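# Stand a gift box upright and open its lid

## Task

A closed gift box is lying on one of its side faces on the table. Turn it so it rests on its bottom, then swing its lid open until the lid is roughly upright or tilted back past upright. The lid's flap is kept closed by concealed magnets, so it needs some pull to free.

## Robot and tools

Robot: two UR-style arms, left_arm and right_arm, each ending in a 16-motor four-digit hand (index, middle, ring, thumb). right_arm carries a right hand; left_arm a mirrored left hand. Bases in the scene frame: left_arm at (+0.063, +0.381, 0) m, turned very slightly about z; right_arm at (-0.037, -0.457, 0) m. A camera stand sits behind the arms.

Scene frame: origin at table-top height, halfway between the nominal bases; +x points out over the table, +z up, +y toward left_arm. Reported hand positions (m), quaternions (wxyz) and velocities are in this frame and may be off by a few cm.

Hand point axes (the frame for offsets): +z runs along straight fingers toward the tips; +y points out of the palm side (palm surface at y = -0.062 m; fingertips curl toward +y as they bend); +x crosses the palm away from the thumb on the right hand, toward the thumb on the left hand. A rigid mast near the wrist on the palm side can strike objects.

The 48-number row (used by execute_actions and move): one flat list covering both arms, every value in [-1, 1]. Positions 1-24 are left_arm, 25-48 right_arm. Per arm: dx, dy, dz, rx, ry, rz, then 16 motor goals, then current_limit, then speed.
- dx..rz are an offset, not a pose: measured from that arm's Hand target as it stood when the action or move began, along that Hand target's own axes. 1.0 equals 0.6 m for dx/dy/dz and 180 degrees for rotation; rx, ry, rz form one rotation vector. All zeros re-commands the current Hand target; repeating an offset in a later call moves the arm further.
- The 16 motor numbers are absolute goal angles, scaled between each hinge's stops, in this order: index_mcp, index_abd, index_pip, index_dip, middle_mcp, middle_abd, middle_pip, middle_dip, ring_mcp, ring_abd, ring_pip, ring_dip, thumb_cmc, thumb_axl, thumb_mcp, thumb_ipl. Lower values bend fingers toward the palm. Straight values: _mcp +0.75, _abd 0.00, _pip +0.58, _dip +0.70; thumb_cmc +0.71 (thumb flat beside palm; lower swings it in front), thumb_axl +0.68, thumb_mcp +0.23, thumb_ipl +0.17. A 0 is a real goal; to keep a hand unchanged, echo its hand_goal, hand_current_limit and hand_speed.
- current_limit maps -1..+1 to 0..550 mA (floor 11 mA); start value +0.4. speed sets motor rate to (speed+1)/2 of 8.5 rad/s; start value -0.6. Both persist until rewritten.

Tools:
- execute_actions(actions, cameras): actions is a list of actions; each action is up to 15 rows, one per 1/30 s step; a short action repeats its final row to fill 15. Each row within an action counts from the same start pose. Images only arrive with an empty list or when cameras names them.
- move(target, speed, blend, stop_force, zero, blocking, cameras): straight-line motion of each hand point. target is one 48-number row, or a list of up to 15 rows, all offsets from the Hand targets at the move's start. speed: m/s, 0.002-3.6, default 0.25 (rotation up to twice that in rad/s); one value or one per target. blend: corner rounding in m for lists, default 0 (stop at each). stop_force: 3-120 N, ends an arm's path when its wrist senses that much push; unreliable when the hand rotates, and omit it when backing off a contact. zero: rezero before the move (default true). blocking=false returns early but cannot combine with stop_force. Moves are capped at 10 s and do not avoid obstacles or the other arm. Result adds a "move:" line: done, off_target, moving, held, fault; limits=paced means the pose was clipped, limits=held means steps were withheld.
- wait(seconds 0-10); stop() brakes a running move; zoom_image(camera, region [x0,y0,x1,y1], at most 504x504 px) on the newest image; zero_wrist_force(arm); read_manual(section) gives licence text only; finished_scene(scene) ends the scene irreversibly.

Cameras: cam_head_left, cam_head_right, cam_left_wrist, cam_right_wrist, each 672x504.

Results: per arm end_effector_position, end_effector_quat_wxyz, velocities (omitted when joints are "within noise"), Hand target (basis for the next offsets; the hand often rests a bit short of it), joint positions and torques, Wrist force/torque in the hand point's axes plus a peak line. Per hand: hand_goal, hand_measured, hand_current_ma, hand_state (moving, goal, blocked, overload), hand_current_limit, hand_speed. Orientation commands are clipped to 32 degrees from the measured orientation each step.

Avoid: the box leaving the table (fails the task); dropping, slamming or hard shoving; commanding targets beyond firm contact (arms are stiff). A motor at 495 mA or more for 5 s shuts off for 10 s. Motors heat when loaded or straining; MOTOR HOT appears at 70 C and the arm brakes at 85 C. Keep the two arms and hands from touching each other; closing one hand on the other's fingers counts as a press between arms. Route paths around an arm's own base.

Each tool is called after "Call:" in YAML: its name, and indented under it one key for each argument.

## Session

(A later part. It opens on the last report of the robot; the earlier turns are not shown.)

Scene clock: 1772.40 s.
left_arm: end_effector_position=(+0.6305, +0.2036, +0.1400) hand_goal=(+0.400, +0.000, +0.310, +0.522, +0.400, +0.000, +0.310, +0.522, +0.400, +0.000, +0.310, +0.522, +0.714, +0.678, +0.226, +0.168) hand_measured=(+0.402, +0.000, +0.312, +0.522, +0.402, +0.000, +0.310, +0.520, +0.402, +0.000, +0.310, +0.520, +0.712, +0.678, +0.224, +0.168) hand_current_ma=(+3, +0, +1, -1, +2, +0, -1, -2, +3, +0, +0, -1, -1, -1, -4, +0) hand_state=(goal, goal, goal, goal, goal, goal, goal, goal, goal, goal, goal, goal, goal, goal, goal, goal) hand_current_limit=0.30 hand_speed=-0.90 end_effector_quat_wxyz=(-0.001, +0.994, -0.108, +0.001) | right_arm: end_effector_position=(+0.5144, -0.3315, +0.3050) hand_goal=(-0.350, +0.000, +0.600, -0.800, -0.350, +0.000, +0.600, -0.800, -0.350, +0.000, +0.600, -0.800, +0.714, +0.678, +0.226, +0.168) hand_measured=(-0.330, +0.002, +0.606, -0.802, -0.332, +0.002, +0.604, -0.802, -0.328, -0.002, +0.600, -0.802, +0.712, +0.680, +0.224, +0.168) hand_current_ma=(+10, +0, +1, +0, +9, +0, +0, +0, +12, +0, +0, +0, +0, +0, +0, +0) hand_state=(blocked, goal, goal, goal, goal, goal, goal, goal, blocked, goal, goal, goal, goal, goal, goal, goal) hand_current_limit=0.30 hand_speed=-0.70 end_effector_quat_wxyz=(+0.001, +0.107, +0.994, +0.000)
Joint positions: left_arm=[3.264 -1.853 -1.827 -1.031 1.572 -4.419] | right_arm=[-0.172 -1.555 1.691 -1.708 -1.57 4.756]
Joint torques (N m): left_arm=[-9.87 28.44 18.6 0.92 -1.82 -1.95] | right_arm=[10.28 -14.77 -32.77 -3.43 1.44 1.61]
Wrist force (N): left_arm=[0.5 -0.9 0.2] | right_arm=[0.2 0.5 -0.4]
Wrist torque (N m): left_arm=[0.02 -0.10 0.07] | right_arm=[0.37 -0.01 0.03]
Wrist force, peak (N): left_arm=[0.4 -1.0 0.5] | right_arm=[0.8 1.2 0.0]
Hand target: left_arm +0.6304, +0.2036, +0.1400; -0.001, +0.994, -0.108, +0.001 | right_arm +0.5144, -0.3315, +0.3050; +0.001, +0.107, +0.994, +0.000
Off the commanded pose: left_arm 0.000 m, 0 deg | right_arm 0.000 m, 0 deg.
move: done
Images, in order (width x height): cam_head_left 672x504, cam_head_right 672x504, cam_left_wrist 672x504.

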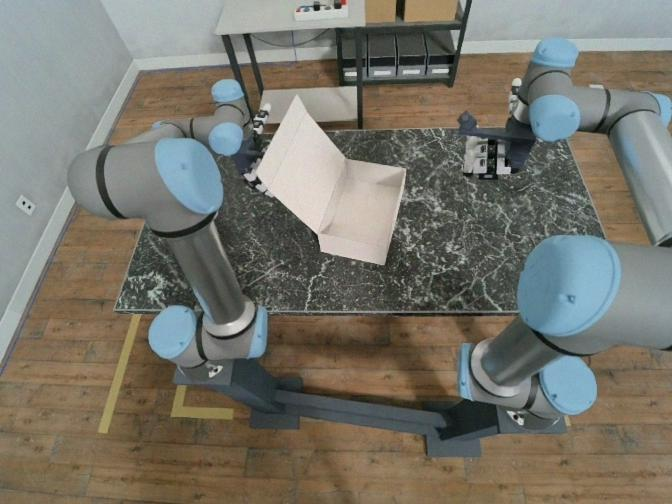

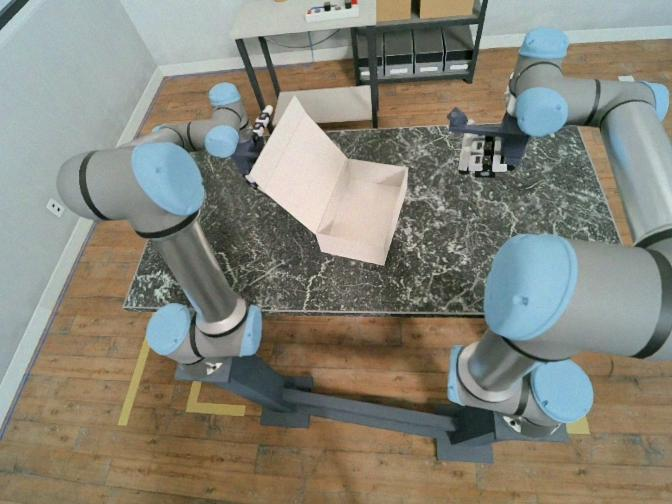

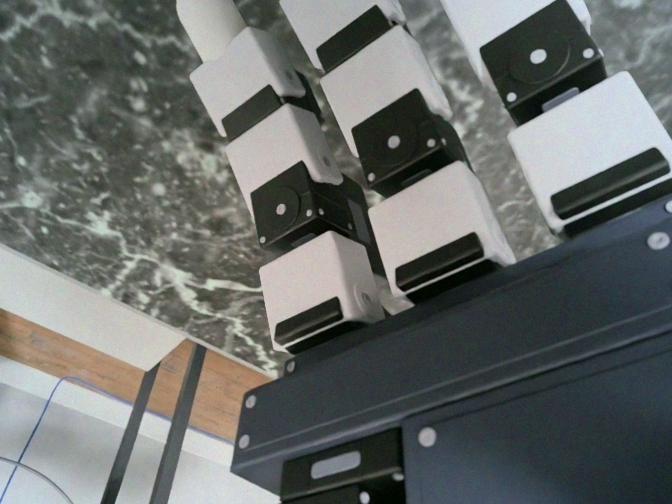

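Call:
move:
  target: [0,0,0,0,0,0,-0.35,0,0.6,-0.8,-0.35,0,0.6,-0.8,-0.35,0,0.6,-0.8,0.714,0.678,0.226,0.168,0.3,-0.7,0,-0.05,0,0,0,0,0.3,0,0.576,0.3,0.3,0,0.576,0.3,0.3,0,0.576,0.3,0.714,0.678,0.226,0.168,0.3,-0.7]
  speed: 0.1

Call:
move:
  target: [0,0.054,-0.225,0,0,0,-0.35,0,0.6,-0.8,-0.35,0,0.6,-0.8,-0.35,0,0.6,-0.8,0.714,0.678,0.226,0.168,0.3,-0.7,0,0,0,0,0,0,0.3,0,0.576,0.3,0.3,0,0.576,0.3,0.3,0,0.576,0.3,0.714,0.678,0.226,0.168,0.3,-0.7]
  speed: 0.06
  cameras: ["cam_head_left","cam_head_right","cam_left_wrist"]

Call:
zoom_image:
  camera: "cam_head_left"
  region: [200, 60, 420, 270]

Call:
zoom_image:
  camera: "cam_head_right"
  region: [200, 60, 420, 270]

Scene clock: 1875.67 s.
left_arm: end_effector_position=(+0.6304, +0.2036, +0.1400) hand_goal=(-0.350, +0.000, +0.600, -0.800, -0.350, +0.000, +0.600, -0.800, -0.350, +0.000, +0.600, -0.800, +0.714, +0.678, +0.226, +0.168) hand_measured=(-0.328, +0.000, +0.600, -0.798, -0.332, +0.000, +0.600, -0.798, -0.328, +0.000, +0.600, -0.798, +0.712, +0.678, +0.224, +0.168) hand_current_ma=(+49, +0, +0, +3, +40, +0, +0, +3, +47, +0, +0, +3, -1, -1, -4, +0) hand_state=(blocked, goal, goal, goal, goal, goal, goal, goal, blocked, goal, goal, goal, goal, goal, goal, goal) hand_current_limit=0.30 hand_speed=-0.70 end_effector_quat_wxyz=(-0.001, +0.994, -0.108, +0.001) | right_arm: end_effector_position=(+0.5080, -0.3608, +0.3050) hand_goal=(+0.300, +0.000, +0.576, +0.300, +0.300, +0.000, +0.576, +0.300, +0.300, +0.000, +0.576, +0.300, +0.714, +0.678, +0.226, +0.168) hand_measured=(+0.302, +0.002, +0.582, +0.298, +0.302, +0.002, +0.580, +0.298, +0.302, -0.002, +0.580, +0.298, +0.712, +0.680, +0.224, +0.168) hand_current_ma=(+0, +0, +1, +0, +0, +0, +1, +0, +0, +0, +1, +0, +0, +0, +0, +0) hand_state=(goal, goal, goal, goal, goal, goal, goal, goal, goal, goal, goal, goal, goal, goal, goal, goal) hand_current_limit=0.30 hand_speed=-0.70 end_effector_quat_wxyz=(+0.001, +0.107, +0.994, +0.000)
Joint positions: left_arm=[3.264 -1.853 -1.827 -1.031 1.572 -4.419] | right_arm=[-0.233 -1.575 1.711 -1.708 -1.57 4.695]
Joint torques (N m): left_arm=[-9.53 35.19 15.28 4.01 -1.08 -1.79] | right_arm=[10.73 -14.07 -32.1 -3.4 1.93 1.04]
Wrist force (N): left_arm=[0.3 -0.4 0.2] | right_arm=[0.4 0.4 -0.1]
Wrist torque (N m): left_arm=[0.16 -0.07 0.05] | right_arm=[0.23 -0.02 0.03]
Wrist force, peak (N): left_arm=[0.8 -0.9 0.4] | right_arm=[0.4 1.2 -0.4]
Hand target: left_arm +0.6304, +0.2036, +0.1400; -0.001, +0.994, -0.108, +0.001 | right_arm +0.5080, -0.3608, +0.3050; +0.001, +0.107, +0.994, +0.000
Off the commanded pose: left_arm 0.000 m, 0 deg | right_arm 0.000 m, 0 deg.
move: done

Scene clock: 1878.33 s.
left_arm: end_effector_position=(+0.6233, +0.1717, +0.2750) hand_goal=(-0.350, +0.000, +0.600, -0.800, -0.350, +0.000, +0.600, -0.800, -0.350, +0.000, +0.600, -0.800, +0.714, +0.678, +0.226, +0.168) hand_measured=(-0.330, +0.000, +0.600, -0.798, -0.332, +0.000, +0.600, -0.798, -0.330, +0.000, +0.602, -0.802, +0.714, +0.678, +0.224, +0.168) hand_current_ma=(+46, +0, +0, +3, +37, +0, +0, +3, +44, +0, +3, -2, -1, -1, -4, +0) hand_state=(blocked, goal, goal, goal, goal, goal, goal, goal, blocked, goal, goal, goal, goal, goal, goal, goal) hand_current_limit=0.30 hand_speed=-0.70 end_effector_quat_wxyz=(-0.001, +0.994, -0.108, +0.001) | right_arm: end_effector_position=(+0.5080, -0.3608, +0.3050) hand_goal=(+0.300, +0.000, +0.576, +0.300, +0.300, +0.000, +0.576, +0.300, +0.300, +0.000, +0.576, +0.300, +0.714, +0.678, +0.226, +0.168) hand_measured=(+0.302, +0.002, +0.582, +0.298, +0.302, +0.002, +0.580, +0.298, +0.302, -0.002, +0.580, +0.298, +0.712, +0.680, +0.224, +0.168) hand_current_ma=(+0, +0, +1, +0, +0, +0, +1, +0, +0, +0, +1, +0, +0, +0, +0, +0) hand_state=(goal, goal, goal, goal, goal, goal, goal, goal, goal, goal, goal, goal, goal, goal, goal, goal) hand_current_limit=0.30 hand_speed=-0.70 end_effector_quat_wxyz=(+0.001, +0.107, +0.994, +0.000)
Joint positions: left_arm=[3.207 -1.735 -1.605 -1.371 1.572 -4.476] | right_arm=[-0.233 -1.575 1.711 -1.708 -1.57 4.695]
Joint torques (N m): left_arm=[7.21 21.05 14.18 4.31 1.36 1.6] | right_arm=[10.63 -13.74 -31.9 -2.16 1.88 -1.6]
Wrist force (N): left_arm=[0.3 -0.9 0.1] | right_arm=[0.2 0.5 -0.2]
Wrist torque (N m): left_arm=[0.16 -0.08 0.15] | right_arm=[0.25 0.00 0.02]
Wrist force, peak (N): left_arm=[0.4 -2.0 1.3] | right_arm=[0.8 0.5 -0.2]
Hand target: left_arm +0.6233, +0.1718, +0.2749; -0.001, +0.994, -0.108, +0.001 | right_arm +0.5080, -0.3608, +0.3050; +0.001, +0.107, +0.994, +0.000
Off the commanded pose: left_arm 0.000 m, 0 deg | right_arm 0.000 m, 0 deg.
move: done
Images, in order (width x height): cam_head_left 672x504, cam_head_right 672x504, cam_left_wrist 672x504.

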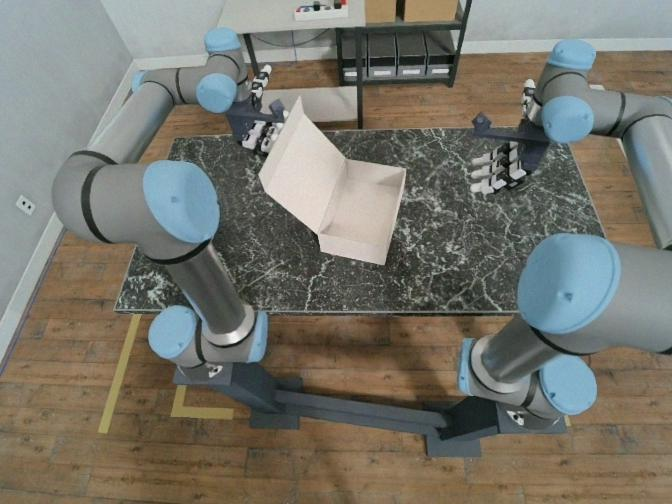

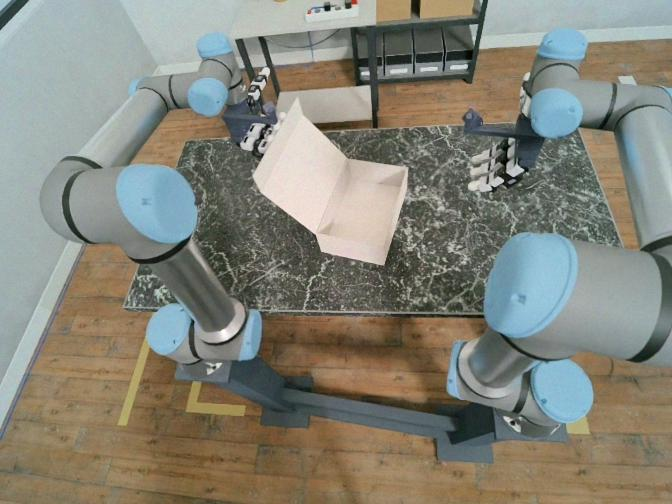

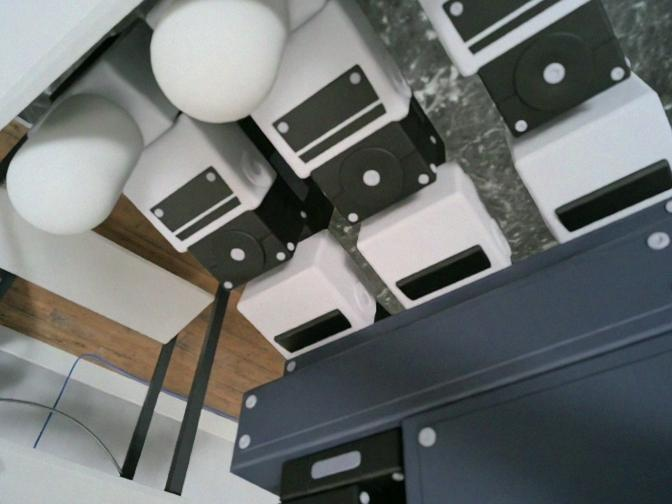

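Scaled by 2.291.

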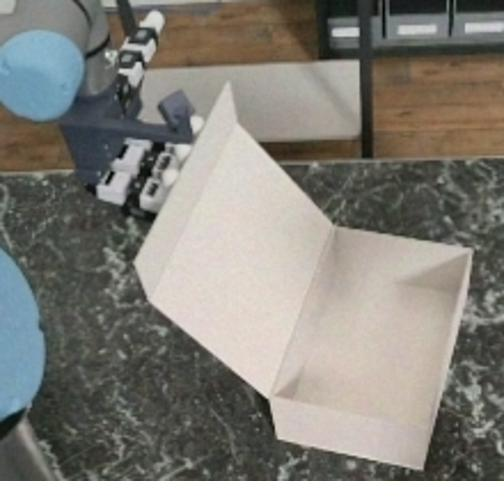

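Scaled by 2.291.

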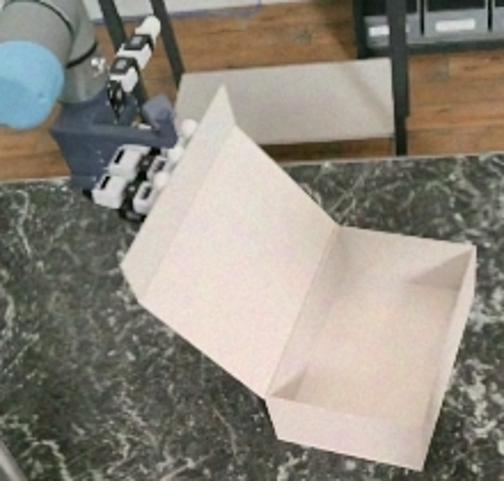

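Call:
move:
  target: [0,0,0,0,0,0,-0.35,0,0.6,-0.8,-0.35,0,0.6,-0.8,-0.35,0,0.6,-0.8,-0.571,0.678,0.4,-0.1,0.3,-0.8,0,0,0,0,0,0,0.3,0,0.576,0.3,0.3,0,0.576,0.3,0.3,0,0.576,0.3,0.714,0.678,0.226,0.168,0.3,-0.7]

Call:
move:
  target: [0,0,0,0,0,0,-0.35,0,0.6,-0.8,-0.35,0,0.6,-0.8,-0.35,0,0.6,-0.8,-0.571,0.678,0.226,-0.1,0.3,-0.8,0,0,0,0,0,0,0.3,0,0.576,0.3,0.3,0,0.576,0.3,0.3,0,0.576,0.3,0.714,0.678,0.226,0.168,0.3,-0.7]

Call:
move:
  target: [0,0,0,0,0,0,-0.35,0,0.6,-0.8,-0.35,0,0.6,-0.8,-0.35,0,0.6,-0.8,-0.571,0.678,0.226,-0.9,0.2,-0.93,0,0,0,0,0,0,0.3,0,0.576,0.3,0.3,0,0.576,0.3,0.3,0,0.576,0.3,0.714,0.678,0.226,0.168,0.3,-0.7]
  cameras: ["cam_head_left","cam_head_right","cam_left_wrist"]

Call:
zoom_image:
  camera: "cam_head_left"
  region: [200, 60, 420, 270]

Call:
zoom_image:
  camera: "cam_head_right"
  region: [200, 60, 420, 270]

Scene clock: 1904.03 s.
left_arm: end_effector_position=(+0.6233, +0.1718, +0.2749) hand_goal=(-0.350, +0.000, +0.600, -0.800, -0.350, +0.000, +0.600, -0.800, -0.350, +0.000, +0.600, -0.800, -0.570, +0.678, +0.400, -0.100) hand_measured=(-0.330, +0.000, +0.600, -0.798, -0.332, +0.000, +0.600, -0.798, -0.330, +0.000, +0.602, -0.802, -0.568, +0.678, +0.390, -0.100) hand_current_ma=(+46, +0, +0, +3, +37, +0, +0, +3, +43, +0, +3, -2, +3, -1, -23, +1) hand_state=(blocked, goal, goal, goal, goal, goal, goal, goal, goal, goal, goal, goal, goal, goal, goal, goal) hand_current_limit=0.30 hand_speed=-0.80 end_effector_quat_wxyz=(-0.001, +0.994, -0.108, +0.001) | right_arm: end_effector_position=(+0.5080, -0.3608, +0.3050) hand_goal=(+0.300, +0.000, +0.576, +0.300, +0.300, +0.000, +0.576, +0.300, +0.300, +0.000, +0.576, +0.300, +0.714, +0.678, +0.226, +0.168) hand_measured=(+0.302, +0.002, +0.582, +0.298, +0.302, +0.002, +0.580, +0.298, +0.302, -0.002, +0.580, +0.298, +0.712, +0.680, +0.224, +0.168) hand_current_ma=(+0, +0, +1, +0, +0, +0, +1, +0, +0, +0, +1, +0, +0, +0, +0, +0) hand_state=(goal, goal, goal, goal, goal, goal, goal, goal, goal, goal, goal, goal, goal, goal, goal, goal) hand_current_limit=0.30 hand_speed=-0.70 end_effector_quat_wxyz=(+0.001, +0.107, +0.994, +0.000)
Joint positions: left_arm=[3.208 -1.735 -1.605 -1.371 1.572 -4.476] | right_arm=[-0.233 -1.575 1.711 -1.708 -1.57 4.695]
Joint torques (N m): left_arm=[7.15 20.74 14.11 1.7 1.2 2.14] | right_arm=[10.64 -14.06 -31.76 -1.86 1.83 -1.68]
Wrist force (N): left_arm=[0.4 -0.6 0.3] | right_arm=[0.4 0.6 -0.1]
Wrist torque (N m): left_arm=[0.23 -0.04 0.14] | right_arm=[0.26 -0.03 0.05]
Wrist force, peak (N): left_arm=[0.5 -1.0 0.2] | right_arm=[0.7 0.7 -0.2]
Hand target: left_arm +0.6233, +0.1718, +0.2749; -0.001, +0.994, -0.108, +0.001 | right_arm +0.5080, -0.3608, +0.3050; +0.001, +0.107, +0.994, +0.000
Off the commanded pose: left_arm 0.000 m, 0 deg | right_arm 0.000 m, 0 deg.
move: done

Scene clock: 1904.63 s.
left_arm: end_effector_position=(+0.6233, +0.1718, +0.2749) hand_goal=(-0.350, +0.000, +0.600, -0.800, -0.350, +0.000, +0.600, -0.800, -0.350, +0.000, +0.600, -0.800, -0.570, +0.678, +0.226, -0.100) hand_measured=(-0.330, +0.000, +0.600, -0.798, -0.332, +0.000, +0.600, -0.798, -0.330, +0.000, +0.602, -0.802, -0.568, +0.678, +0.224, -0.100) hand_current_ma=(+46, +0, +0, +3, +37, +0, +0, +3, +43, +0, +3, -2, +3, -1, -3, +1) hand_state=(blocked, goal, goal, goal, goal, goal, goal, goal, goal, goal, goal, goal, goal, goal, goal, goal) hand_current_limit=0.30 hand_speed=-0.80 end_effector_quat_wxyz=(-0.001, +0.994, -0.108, +0.001) | right_arm: end_effector_position=(+0.5080, -0.3608, +0.3050) hand_goal=(+0.300, +0.000, +0.576, +0.300, +0.300, +0.000, +0.576, +0.300, +0.300, +0.000, +0.576, +0.300, +0.714, +0.678, +0.226, +0.168) hand_measured=(+0.302, +0.002, +0.582, +0.298, +0.302, +0.002, +0.580, +0.298, +0.302, -0.002, +0.580, +0.298, +0.712, +0.680, +0.224, +0.168) hand_current_ma=(+0, +0, +1, +0, +0, +0, +1, +0, +0, +0, +1, +0, +0, +0, +0, +0) hand_state=(goal, goal, goal, goal, goal, goal, goal, goal, goal, goal, goal, goal, goal, goal, goal, goal) hand_current_limit=0.30 hand_speed=-0.70 end_effector_quat_wxyz=(+0.001, +0.107, +0.994, +0.000)
Joint positions: left_arm=[3.208 -1.735 -1.605 -1.371 1.572 -4.476] | right_arm=[-0.233 -1.575 1.711 -1.708 -1.57 4.695]
Joint torques (N m): left_arm=[8.01 21.98 13.95 1.96 1.05 2] | right_arm=[10.61 -13.84 -31.87 -1.99 1.75 -1.71]
Wrist force (N): left_arm=[0.3 -0.9 -0.1] | right_arm=[0.5 0.4 -0.1]
Wrist torque (N m): left_arm=[0.22 -0.05 0.14] | right_arm=[0.23 -0.05 0.05]
Wrist force, peak (N): left_arm=[0.2 -1.0 0.2] | right_arm=[0.7 0.7 -0.1]
Hand target: left_arm +0.6233, +0.1718, +0.2749; -0.001, +0.994, -0.108, +0.001 | right_arm +0.5080, -0.3608, +0.3050; +0.001, +0.107, +0.994, +0.000
Off the commanded pose: left_arm 0.000 m, 0 deg | right_arm 0.000 m, 0 deg.
move: done

Scene clock: 1907.40 s.
left_arm: end_effector_position=(+0.6233, +0.1718, +0.2749) hand_goal=(-0.350, +0.000, +0.600, -0.800, -0.350, +0.000, +0.600, -0.800, -0.350, +0.000, +0.600, -0.800, -0.570, +0.678, +0.226, -0.900) hand_measured=(-0.330, +0.000, +0.600, -0.798, -0.334, +0.000, +0.598, -0.806, -0.330, -0.010, +0.594, -0.826, -0.570, +0.678, +0.262, -0.500) hand_current_ma=(+46, +0, +0, +3, +34, +0, -1, -9, +42, -13, -10, -59, +0, +0, +128, +330) hand_state=(blocked, goal, goal, goal, goal, goal, goal, goal, goal, goal, goal, blocked, goal, goal, blocked, blocked) hand_current_limit=0.20 hand_speed=-0.93 end_effector_quat_wxyz=(-0.001, +0.994, -0.108, +0.001) | right_arm: end_effector_position=(+0.5080, -0.3608, +0.3050) hand_goal=(+0.300, +0.000, +0.576, +0.300, +0.300, +0.000, +0.576, +0.300, +0.300, +0.000, +0.576, +0.300, +0.714, +0.678, +0.226, +0.168) hand_measured=(+0.302, +0.002, +0.582, +0.298, +0.302, +0.002, +0.580, +0.298, +0.302, -0.002, +0.580, +0.298, +0.712, +0.680, +0.224, +0.168) hand_current_ma=(+0, +0, +1, +0, +0, +0, +1, +0, +0, +0, +1, +0, +0, +0, +0, +0) hand_state=(goal, goal, goal, goal, goal, goal, goal, goal, goal, goal, goal, goal, goal, goal, goal, goal) hand_current_limit=0.30 hand_speed=-0.70 end_effector_quat_wxyz=(+0.001, +0.107, +0.994, +0.000)
Joint positions: left_arm=[3.208 -1.735 -1.605 -1.371 1.572 -4.476] | right_arm=[-0.233 -1.575 1.711 -1.708 -1.57 4.695]
Joint torques (N m): left_arm=[6.17 24.55 14.48 3.27 0.84 1.22] | right_arm=[10.61 -14.44 -32.21 -1.85 1.81 -1.64]
Wrist force (N): left_arm=[-0.8 -0.4 0.7] | right_arm=[0.5 0.5 -0.1]
Wrist torque (N m): left_arm=[0.26 0.14 0.53] | right_arm=[0.26 -0.05 0.05]
Wrist force, peak (N): left_arm=[1.0 -3.0 -2.3] | right_arm=[0.6 0.5 -0.3]
Hand target: left_arm +0.6233, +0.1718, +0.2749; -0.001, +0.994, -0.108, +0.001 | right_arm +0.5080, -0.3608, +0.3050; +0.001, +0.107, +0.994, +0.000
Off the commanded pose: left_arm 0.000 m, 0 deg | right_arm 0.000 m, 0 deg.
move: done
Images, in order (width x height): cam_head_left 672x504, cam_head_right 672x504, cam_left_wrist 672x504.

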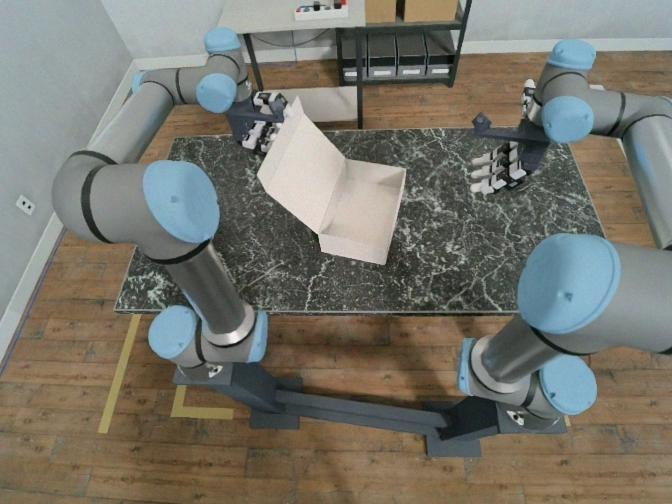

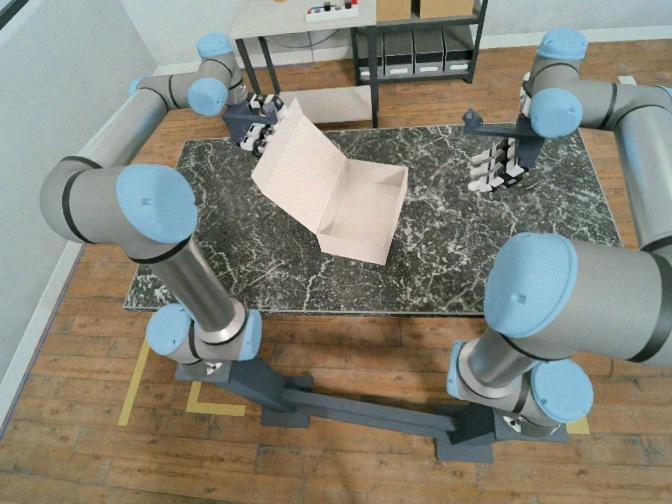

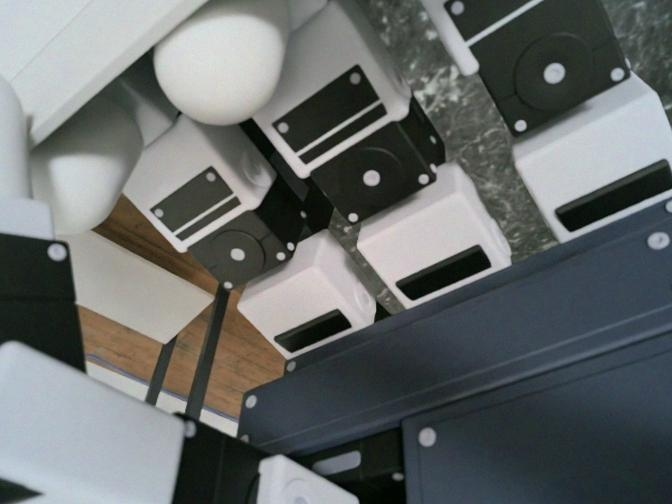

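Scaled by 2.291.

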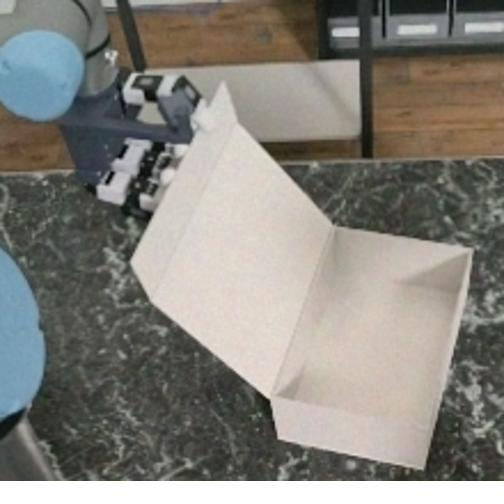

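Scaled by 2.291.

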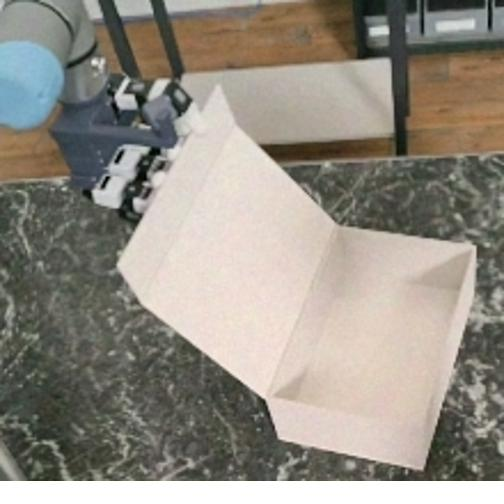

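Call:
move:
  target:
    - [0,-0.0717,0.0645,0,0,0,-0.35,0,0.6,-0.8,-0.35,0,0.6,-0.8,-0.35,0,0.6,-0.8,-0.571,0.678,0.226,-0.9,0.2,-0.93,0,0,0,0,0,0,0.3,0,0.576,0.3,0.3,0,0.576,0.3,0.3,0,0.576,0.3,0.714,0.678,0.226,0.168,0.3,-0.7]
    - [0,-0.1203,0.1408,0,0,0,-0.35,0,0.6,-0.8,-0.35,0,0.6,-0.8,-0.35,0,0.6,-0.8,-0.571,0.678,0.226,-0.9,0.2,-0.93,0,0,0,0,0,0,0.3,0,0.576,0.3,0.3,0,0.576,0.3,0.3,0,0.576,0.3,0.714,0.678,0.226,0.168,0.3,-0.7]
    - [0,-0.1477,0.227,0,0,0,-0.35,0,0.6,-0.8,-0.35,0,0.6,-0.8,-0.35,0,0.6,-0.8,-0.571,0.678,0.226,-0.9,0.2,-0.93,0,0,0,0,0,0,0.3,0,0.576,0.3,0.3,0,0.576,0.3,0.3,0,0.576,0.3,0.714,0.678,0.226,0.168,0.3,-0.7]
  speed: 0.06
  blend: [0.01,0.01,0]
  cameras: ["cam_head_left","cam_head_right","cam_left_wrist"]

Call:
zoom_image:
  camera: "cam_head_left"
  region: [200, 80, 420, 270]

Call:
zoom_image:
  camera: "cam_head_right"
  region: [200, 80, 420, 270]

Scene clock: 1936.80 s.
left_arm: end_effector_position=(+0.6424, +0.2586, +0.1388) hand_goal=(-0.350, +0.000, +0.600, -0.800, -0.350, +0.000, +0.600, -0.800, -0.350, +0.000, +0.600, -0.800, -0.570, +0.678, +0.226, -0.900) hand_measured=(-0.330, +0.000, +0.602, -0.802, -0.332, +0.000, +0.596, -0.812, -0.330, -0.010, +0.594, -0.826, -0.570, +0.678, +0.272, -0.538) hand_current_ma=(+46, +0, +2, -1, +37, +0, -4, -22, +43, -14, -7, -59, +0, +0, +173, +330) hand_state=(blocked, goal, goal, goal, goal, goal, goal, goal, goal, goal, goal, blocked, goal, goal, blocked, blocked) hand_current_limit=0.20 hand_speed=-0.93 end_effector_quat_wxyz=(-0.001, +0.994, -0.108, +0.000) | right_arm: end_effector_position=(+0.5080, -0.3608, +0.3050) hand_goal=(+0.300, +0.000, +0.576, +0.300, +0.300, +0.000, +0.576, +0.300, +0.300, +0.000, +0.576, +0.300, +0.714, +0.678, +0.226, +0.168) hand_measured=(+0.302, +0.002, +0.582, +0.298, +0.302, +0.002, +0.580, +0.298, +0.302, -0.002, +0.580, +0.298, +0.712, +0.680, +0.224, +0.168) hand_current_ma=(+0, +0, +1, +0, +0, +0, +1, +0, +0, +0, +1, +0, +0, +0, +0, +0) hand_state=(goal, goal, goal, goal, goal, goal, goal, goal, goal, goal, goal, goal, goal, goal, goal, goal) hand_current_limit=0.30 hand_speed=-0.70 end_effector_quat_wxyz=(+0.001, +0.107, +0.994, +0.000)
Joint positions: left_arm=[3.359 -1.868 -1.811 -1.033 1.572 -4.324] | right_arm=[-0.233 -1.575 1.711 -1.708 -1.57 4.695]
Joint torques (N m): left_arm=[-9.6 40.88 24.42 0.32 -2.12 -1.91] | right_arm=[10.7 -14.06 -31.61 -1.86 1.67 -1.71]
Wrist force (N): left_arm=[0.1 0.3 0.9] | right_arm=[0.7 0.3 -0.3]
Wrist torque (N m): left_arm=[0.30 0.11 0.26] | right_arm=[0.24 -0.06 0.06]
Wrist force, peak (N): left_arm=[-1.3 -1.2 -1.0] | right_arm=[0.8 0.6 -0.4]
Hand target: left_arm +0.6425, +0.2585, +0.1389; -0.001, +0.994, -0.108, +0.001 | right_arm +0.5080, -0.3608, +0.3050; +0.001, +0.107, +0.994, +0.000
Off the commanded pose: left_arm 0.000 m, 0 deg | right_arm 0.000 m, 0 deg.
move: done
Images, in order (width x height): cam_head_left 672x504, cam_head_right 672x504, cam_left_wrist 672x504.

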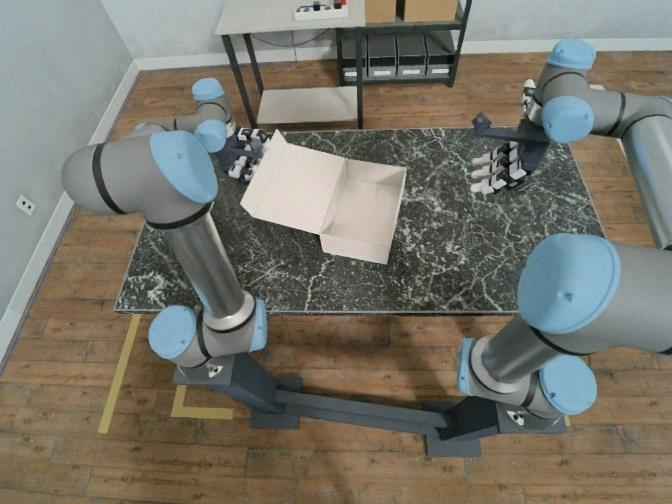

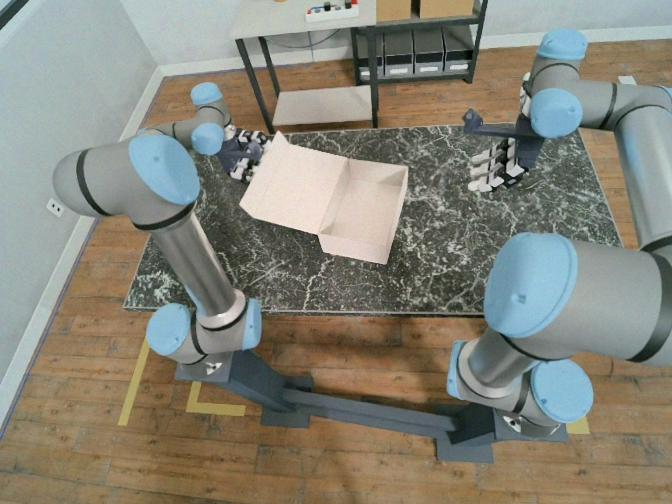

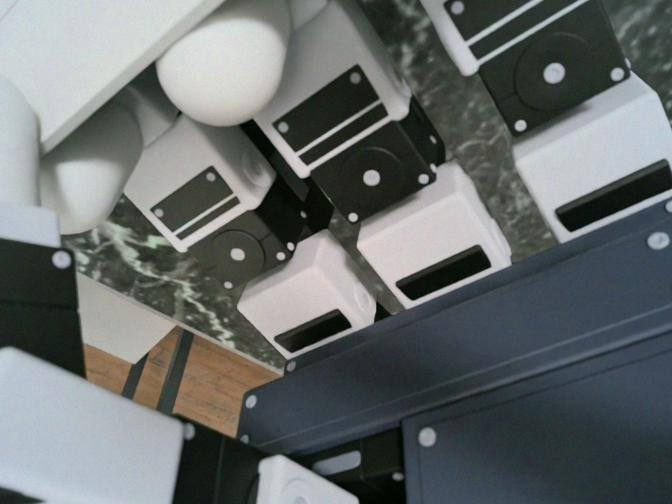

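Scaled by 2.291.

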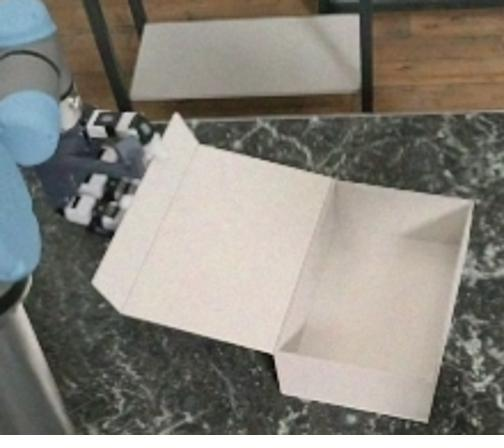

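Scaled by 2.291.

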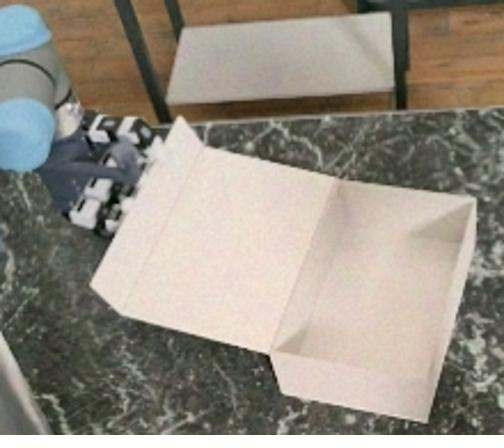

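Call:
move:
  target:
    - [0,-0.004,0.0905,0,0,0,-0.35,0,0.6,-0.8,-0.35,0,0.6,-0.8,-0.35,0,0.6,-0.8,-0.571,0.678,0.226,-0.9,0.2,-0.93,0,0,0,0,0,0,0.3,0,0.576,0.3,0.3,0,0.576,0.3,0.3,0,0.576,0.3,0.714,0.678,0.226,0.168,0.3,-0.7]
    - [0,0.0067,0.15,0,0,0,-0.35,0,0.6,-0.8,-0.35,0,0.6,-0.8,-0.35,0,0.6,-0.8,-0.571,0.678,0.226,-0.9,0.2,-0.93,0,0,0,0,0,0,0.3,0,0.576,0.3,0.3,0,0.576,0.3,0.3,0,0.576,0.3,0.714,0.678,0.226,0.168,0.3,-0.7]
  speed: 0.05
  stop_force: 7
  cameras: ["cam_head_left","cam_head_right","cam_left_wrist"]

Call:
zoom_image:
  camera: "cam_head_left"
  region: [200, 80, 420, 270]

Call:
zoom_image:
  camera: "cam_head_right"
  region: [200, 80, 420, 270]

Scene clock: 1953.93 s.
left_arm: end_effector_position=(+0.6417, +0.2547, +0.0489) hand_goal=(-0.350, +0.000, +0.600, -0.800, -0.350, +0.000, +0.600, -0.800, -0.350, +0.000, +0.600, -0.800, -0.570, +0.678, +0.226, -0.900) hand_measured=(-0.330, +0.000, +0.604, -0.802, -0.332, +0.000, +0.596, -0.812, -0.330, -0.010, +0.594, -0.826, -0.570, +0.678, +0.272, -0.540) hand_current_ma=(+46, +0, +4, -2, +38, +0, -4, -22, +44, -14, -6, -59, +0, +0, +174, +330) hand_state=(blocked, goal, goal, goal, goal, goal, goal, goal, blocked, goal, goal, blocked, goal, goal, blocked, blocked) hand_current_limit=0.20 hand_speed=-0.93 end_effector_quat_wxyz=(-0.001, +0.994, -0.108, +0.001) | right_arm: end_effector_position=(+0.5080, -0.3608, +0.3050) hand_goal=(+0.300, +0.000, +0.576, +0.300, +0.300, +0.000, +0.576, +0.300, +0.300, +0.000, +0.576, +0.300, +0.714, +0.678, +0.226, +0.168) hand_measured=(+0.302, +0.002, +0.582, +0.298, +0.302, +0.002, +0.580, +0.298, +0.302, -0.002, +0.580, +0.298, +0.712, +0.680, +0.224, +0.168) hand_current_ma=(+0, +0, +1, +0, +0, +0, +1, +0, +0, +0, +1, +0, +0, +0, +0, +0) hand_state=(goal, goal, goal, goal, goal, goal, goal, goal, goal, goal, goal, goal, goal, goal, goal, goal) hand_current_limit=0.30 hand_speed=-0.70 end_effector_quat_wxyz=(+0.001, +0.107, +0.994, +0.000)
Joint positions: left_arm=[3.353 -2 -1.903 -0.808 1.572 -4.331] | right_arm=[-0.233 -1.575 1.711 -1.708 -1.57 4.695]
Joint torques (N m): left_arm=[9.88 42.6 21.98 0.92 -0.21 1.75] | right_arm=[10.25 -14.12 -31.35 -1.91 1.67 -1.63]
Wrist force (N): left_arm=[-0.4 0.0 0.6] | right_arm=[0.4 0.5 0.0]
Wrist torque (N m): left_arm=[0.27 0.11 0.43] | right_arm=[0.24 -0.04 0.04]
Wrist force, peak (N): left_arm=[-0.7 -0.4 1.6] | right_arm=[0.5 0.8 0.1]
Hand target: left_arm +0.6417, +0.2547, +0.0489; -0.001, +0.994, -0.108, +0.001 | right_arm +0.5080, -0.3608, +0.3050; +0.001, +0.107, +0.994, +0.000
Off the commanded pose: left_arm 0.000 m, 0 deg | right_arm 0.000 m, 0 deg.
move: done
Images, in order (width x height): cam_head_left 672x504, cam_head_right 672x504, cam_left_wrist 672x504.

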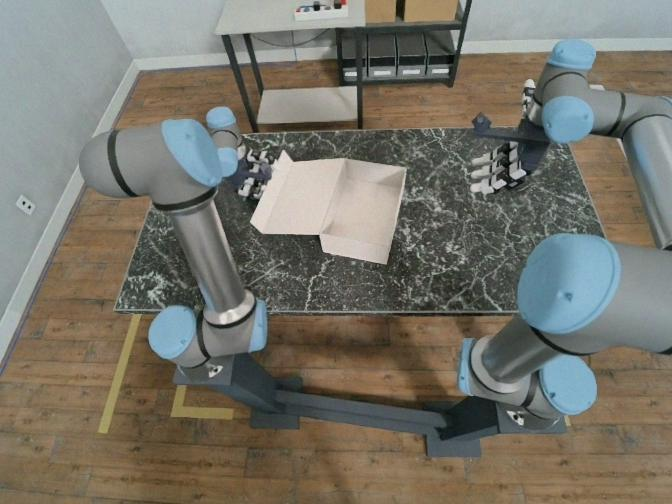

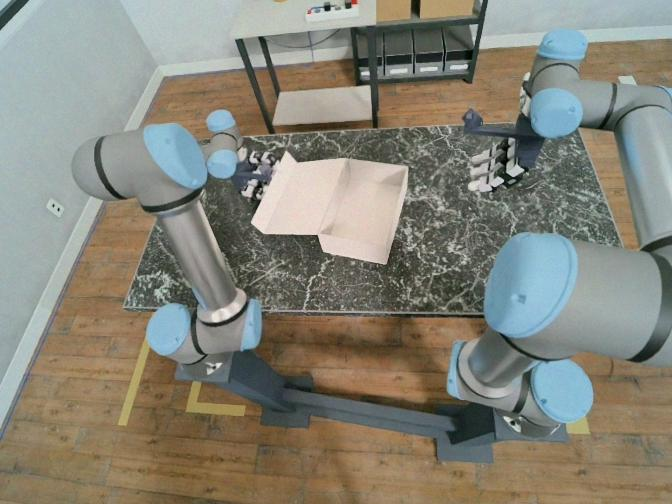

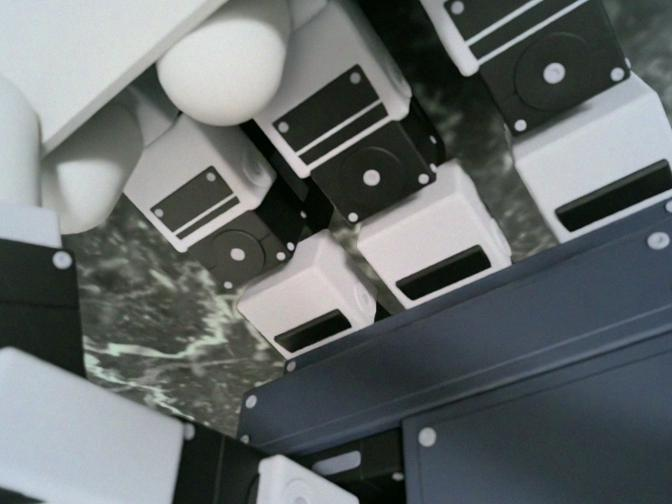

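Scaled by 2.291.

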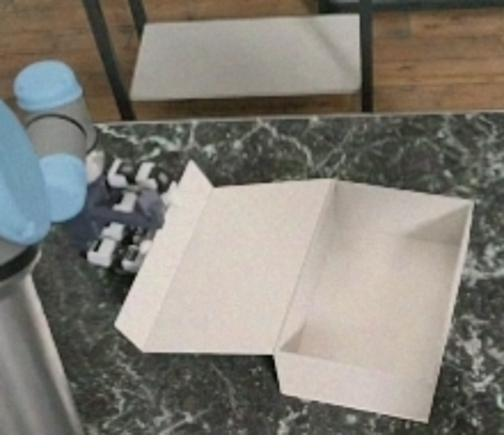

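Scaled by 2.291.

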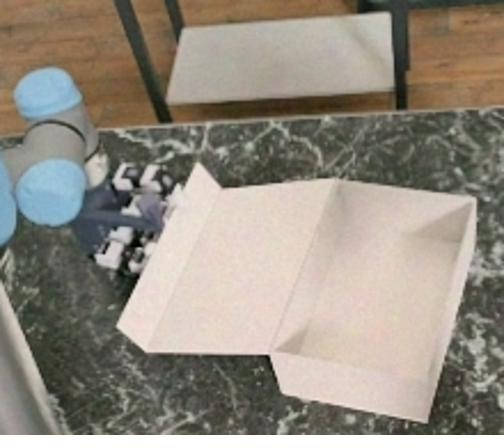

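Call:
move:
  target:
    - [0,0,0.017,0,0,0,-0.35,0,0.6,-0.8,-0.35,0,0.6,-0.8,-0.35,0,0.6,-0.8,-0.571,0.678,0.226,-0.9,0.2,-0.93,0,0,0,0,0,0,0.3,0,0.576,0.3,0.3,0,0.576,0.3,0.3,0,0.576,0.3,0.714,0.678,0.226,0.168,0.3,-0.7]
    - [0,0,0.017,0,0,0,-0.35,0,0.6,-0.8,-0.35,0,0.6,-0.8,-0.35,0,0.6,-0.8,-0.571,0.678,0.6,0.2,0.2,-0.93,0,0,0,0,0,0,0.3,0,0.576,0.3,0.3,0,0.576,0.3,0.3,0,0.576,0.3,0.714,0.678,0.226,0.168,0.3,-0.7]
  speed: 0.03
  cameras: ["cam_head_left"]

Scene clock: 2021.93 s.
left_arm: end_effector_position=(+0.6417, +0.2547, +0.0387) hand_goal=(-0.350, +0.000, +0.600, -0.800, -0.350, +0.000, +0.600, -0.800, -0.350, +0.000, +0.600, -0.800, -0.570, +0.678, +0.600, +0.200) hand_measured=(-0.330, +0.000, +0.604, -0.802, -0.334, +0.000, +0.600, -0.802, -0.332, -0.004, +0.602, -0.804, -0.570, +0.678, +0.592, +0.196) hand_current_ma=(+46, +0, +6, -2, +34, +0, -1, -3, +39, -3, +1, -3, +0, +0, -19, -6) hand_state=(blocked, goal, goal, goal, goal, goal, goal, goal, goal, goal, goal, goal, goal, goal, goal, goal) hand_current_limit=0.20 hand_speed=-0.93 end_effector_quat_wxyz=(-0.001, +0.994, -0.108, +0.001) | right_arm: end_effector_position=(+0.5080, -0.3608, +0.3050) hand_goal=(+0.300, +0.000, +0.576, +0.300, +0.300, +0.000, +0.576, +0.300, +0.300, +0.000, +0.576, +0.300, +0.714, +0.678, +0.226, +0.168) hand_measured=(+0.302, +0.002, +0.582, +0.298, +0.302, +0.002, +0.580, +0.298, +0.302, -0.002, +0.580, +0.298, +0.712, +0.680, +0.224, +0.168) hand_current_ma=(+0, +0, +1, +0, +0, +0, +1, +0, +0, +0, +1, +0, +0, +0, +0, +0) hand_state=(goal, goal, goal, goal, goal, goal, goal, goal, goal, goal, goal, goal, goal, goal, goal, goal) hand_current_limit=0.30 hand_speed=-0.70 end_effector_quat_wxyz=(+0.001, +0.107, +0.994, +0.000)
Joint positions: left_arm=[3.353 -2.018 -1.91 -0.783 1.572 -4.331] | right_arm=[-0.233 -1.575 1.711 -1.708 -1.57 4.695]
Joint torques (N m): left_arm=[3.83 38.26 20.74 1.78 -1.83 1.6] | right_arm=[10.28 -14.35 -31.18 -1.94 1.62 -1.72]
Wrist force (N): left_arm=[0.5 -0.2 0.2] | right_arm=[0.4 0.5 0.0]
Wrist torque (N m): left_arm=[0.21 -0.05 0.15] | right_arm=[0.25 -0.03 0.04]
Wrist force, peak (N): left_arm=[-0.9 0.2 1.1] | right_arm=[0.8 0.7 -0.1]
Hand target: left_arm +0.6417, +0.2547, +0.0387; -0.001, +0.994, -0.108, +0.001 | right_arm +0.5080, -0.3608, +0.3050; +0.001, +0.107, +0.994, +0.000
Off the commanded pose: left_arm 0.000 m, 0 deg | right_arm 0.000 m, 0 deg.
move: done
Images, in order (width x height): cam_head_left 672x504.

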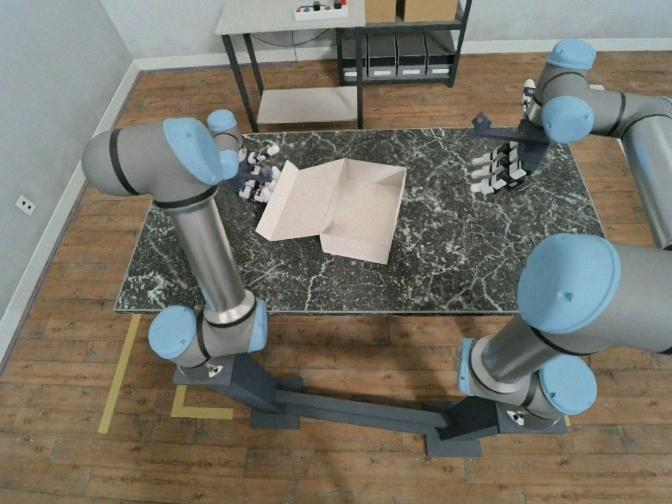

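Call:
move:
  target:
    - [0,-0.13,0,0,0,0,-0.35,0,0.6,-0.8,-0.35,0,0.6,-0.8,-0.35,0,0.6,-0.8,-0.571,0.678,0.7,0.2,0.2,-0.8,0,0,0,0,0,0,0.3,0,0.576,0.3,0.3,0,0.576,0.3,0.3,0,0.576,0.3,0.714,0.678,0.226,0.168,0.3,-0.7]
    - [0,-0.2,-0.2,0,0,0,-0.35,0,0.6,-0.8,-0.35,0,0.6,-0.8,-0.35,0,0.6,-0.8,-0.571,0.678,0.7,0.2,0.2,-0.8,0,0,0,0,0,0,0.3,0,0.576,0.3,0.3,0,0.576,0.3,0.3,0,0.576,0.3,0.714,0.678,0.226,0.168,0.3,-0.7]
  speed: [0.06, 0.2]
  cameras: ["cam_head_left","cam_left_wrist"]

Scene clock: 2039.73 s.
left_arm: end_effector_position=(+0.6673, +0.3718, +0.1588) hand_goal=(-0.350, +0.000, +0.600, -0.800, -0.350, +0.000, +0.600, -0.800, -0.350, +0.000, +0.600, -0.800, -0.570, +0.678, +0.700, +0.200) hand_measured=(-0.330, +0.000, +0.604, -0.802, -0.334, +0.000, +0.600, -0.802, -0.332, -0.002, +0.602, -0.802, -0.570, +0.678, +0.694, +0.196) hand_current_ma=(+42, +0, +6, -2, +33, +0, +0, -3, +39, -3, +1, -3, +0, +0, -14, -5) hand_state=(goal, goal, goal, goal, goal, goal, goal, goal, goal, goal, goal, goal, goal, goal, goal, goal) hand_current_limit=0.20 hand_speed=-0.80 end_effector_quat_wxyz=(-0.001, +0.994, -0.108, +0.001) | right_arm: end_effector_position=(+0.5080, -0.3608, +0.3050) hand_goal=(+0.300, +0.000, +0.576, +0.300, +0.300, +0.000, +0.576, +0.300, +0.300, +0.000, +0.576, +0.300, +0.714, +0.678, +0.226, +0.168) hand_measured=(+0.302, +0.002, +0.582, +0.298, +0.302, +0.002, +0.580, +0.298, +0.302, -0.002, +0.580, +0.298, +0.712, +0.680, +0.224, +0.168) hand_current_ma=(+0, +0, +1, +0, +0, +0, +1, +0, +0, +0, +1, +0, +0, +0, +0, +0) hand_state=(goal, goal, goal, goal, goal, goal, goal, goal, goal, goal, goal, goal, goal, goal, goal, goal) hand_current_limit=0.30 hand_speed=-0.70 end_effector_quat_wxyz=(+0.001, +0.107, +0.994, +0.000)
Joint positions: left_arm=[3.538 -1.907 -1.698 -1.105 1.572 -4.145] | right_arm=[-0.233 -1.575 1.711 -1.708 -1.57 4.695]
Joint torques (N m): left_arm=[-9.38 33.79 20.88 0.98 1.15 -1.87] | right_arm=[10.4 -15.54 -31.07 -1.9 1.51 -1.7]
Wrist force (N): left_arm=[0.3 -0.2 0.1] | right_arm=[0.1 0.6 0.0]
Wrist torque (N m): left_arm=[0.22 -0.03 0.12] | right_arm=[0.25 0.00 0.02]
Wrist force, peak (N): left_arm=[0.6 0.6 1.8] | right_arm=[0.9 0.3 -0.2]
Hand target: left_arm +0.6673, +0.3718, +0.1588; -0.001, +0.994, -0.108, +0.001 | right_arm +0.5080, -0.3608, +0.3050; +0.001, +0.107, +0.994, +0.000
Off the commanded pose: left_arm 0.000 m, 0 deg | right_arm 0.000 m, 0 deg.
move: done
Images, in order (width x height): cam_head_left 672x504, cam_left_wrist 672x504.

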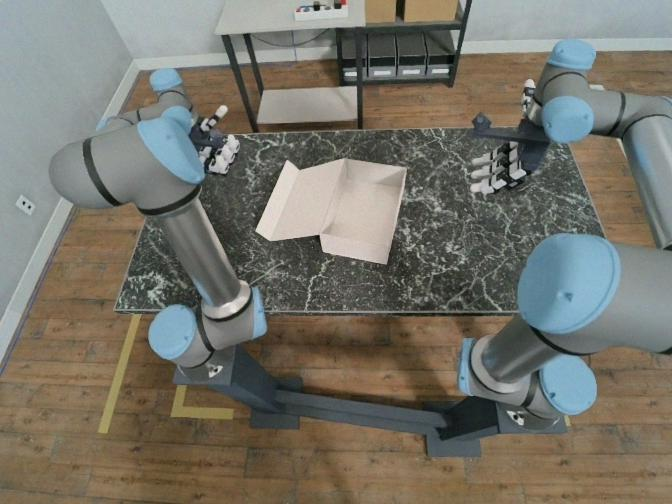

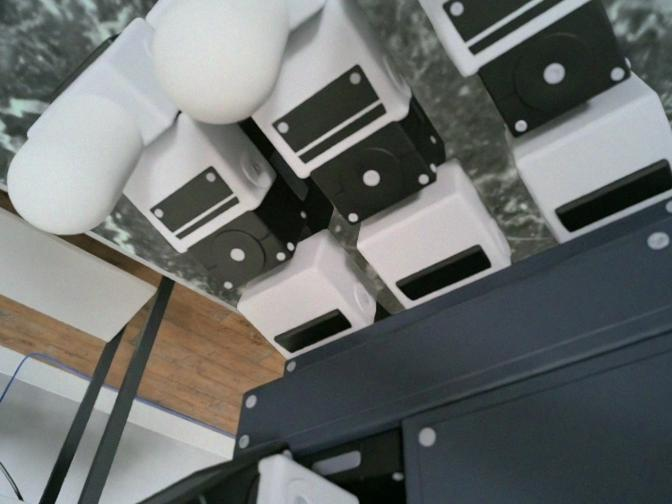

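The lid is open well past vertical and the box rests freely on its base.

Call:
finished_scene:
  scene: 1

The scene is finished: the task was done.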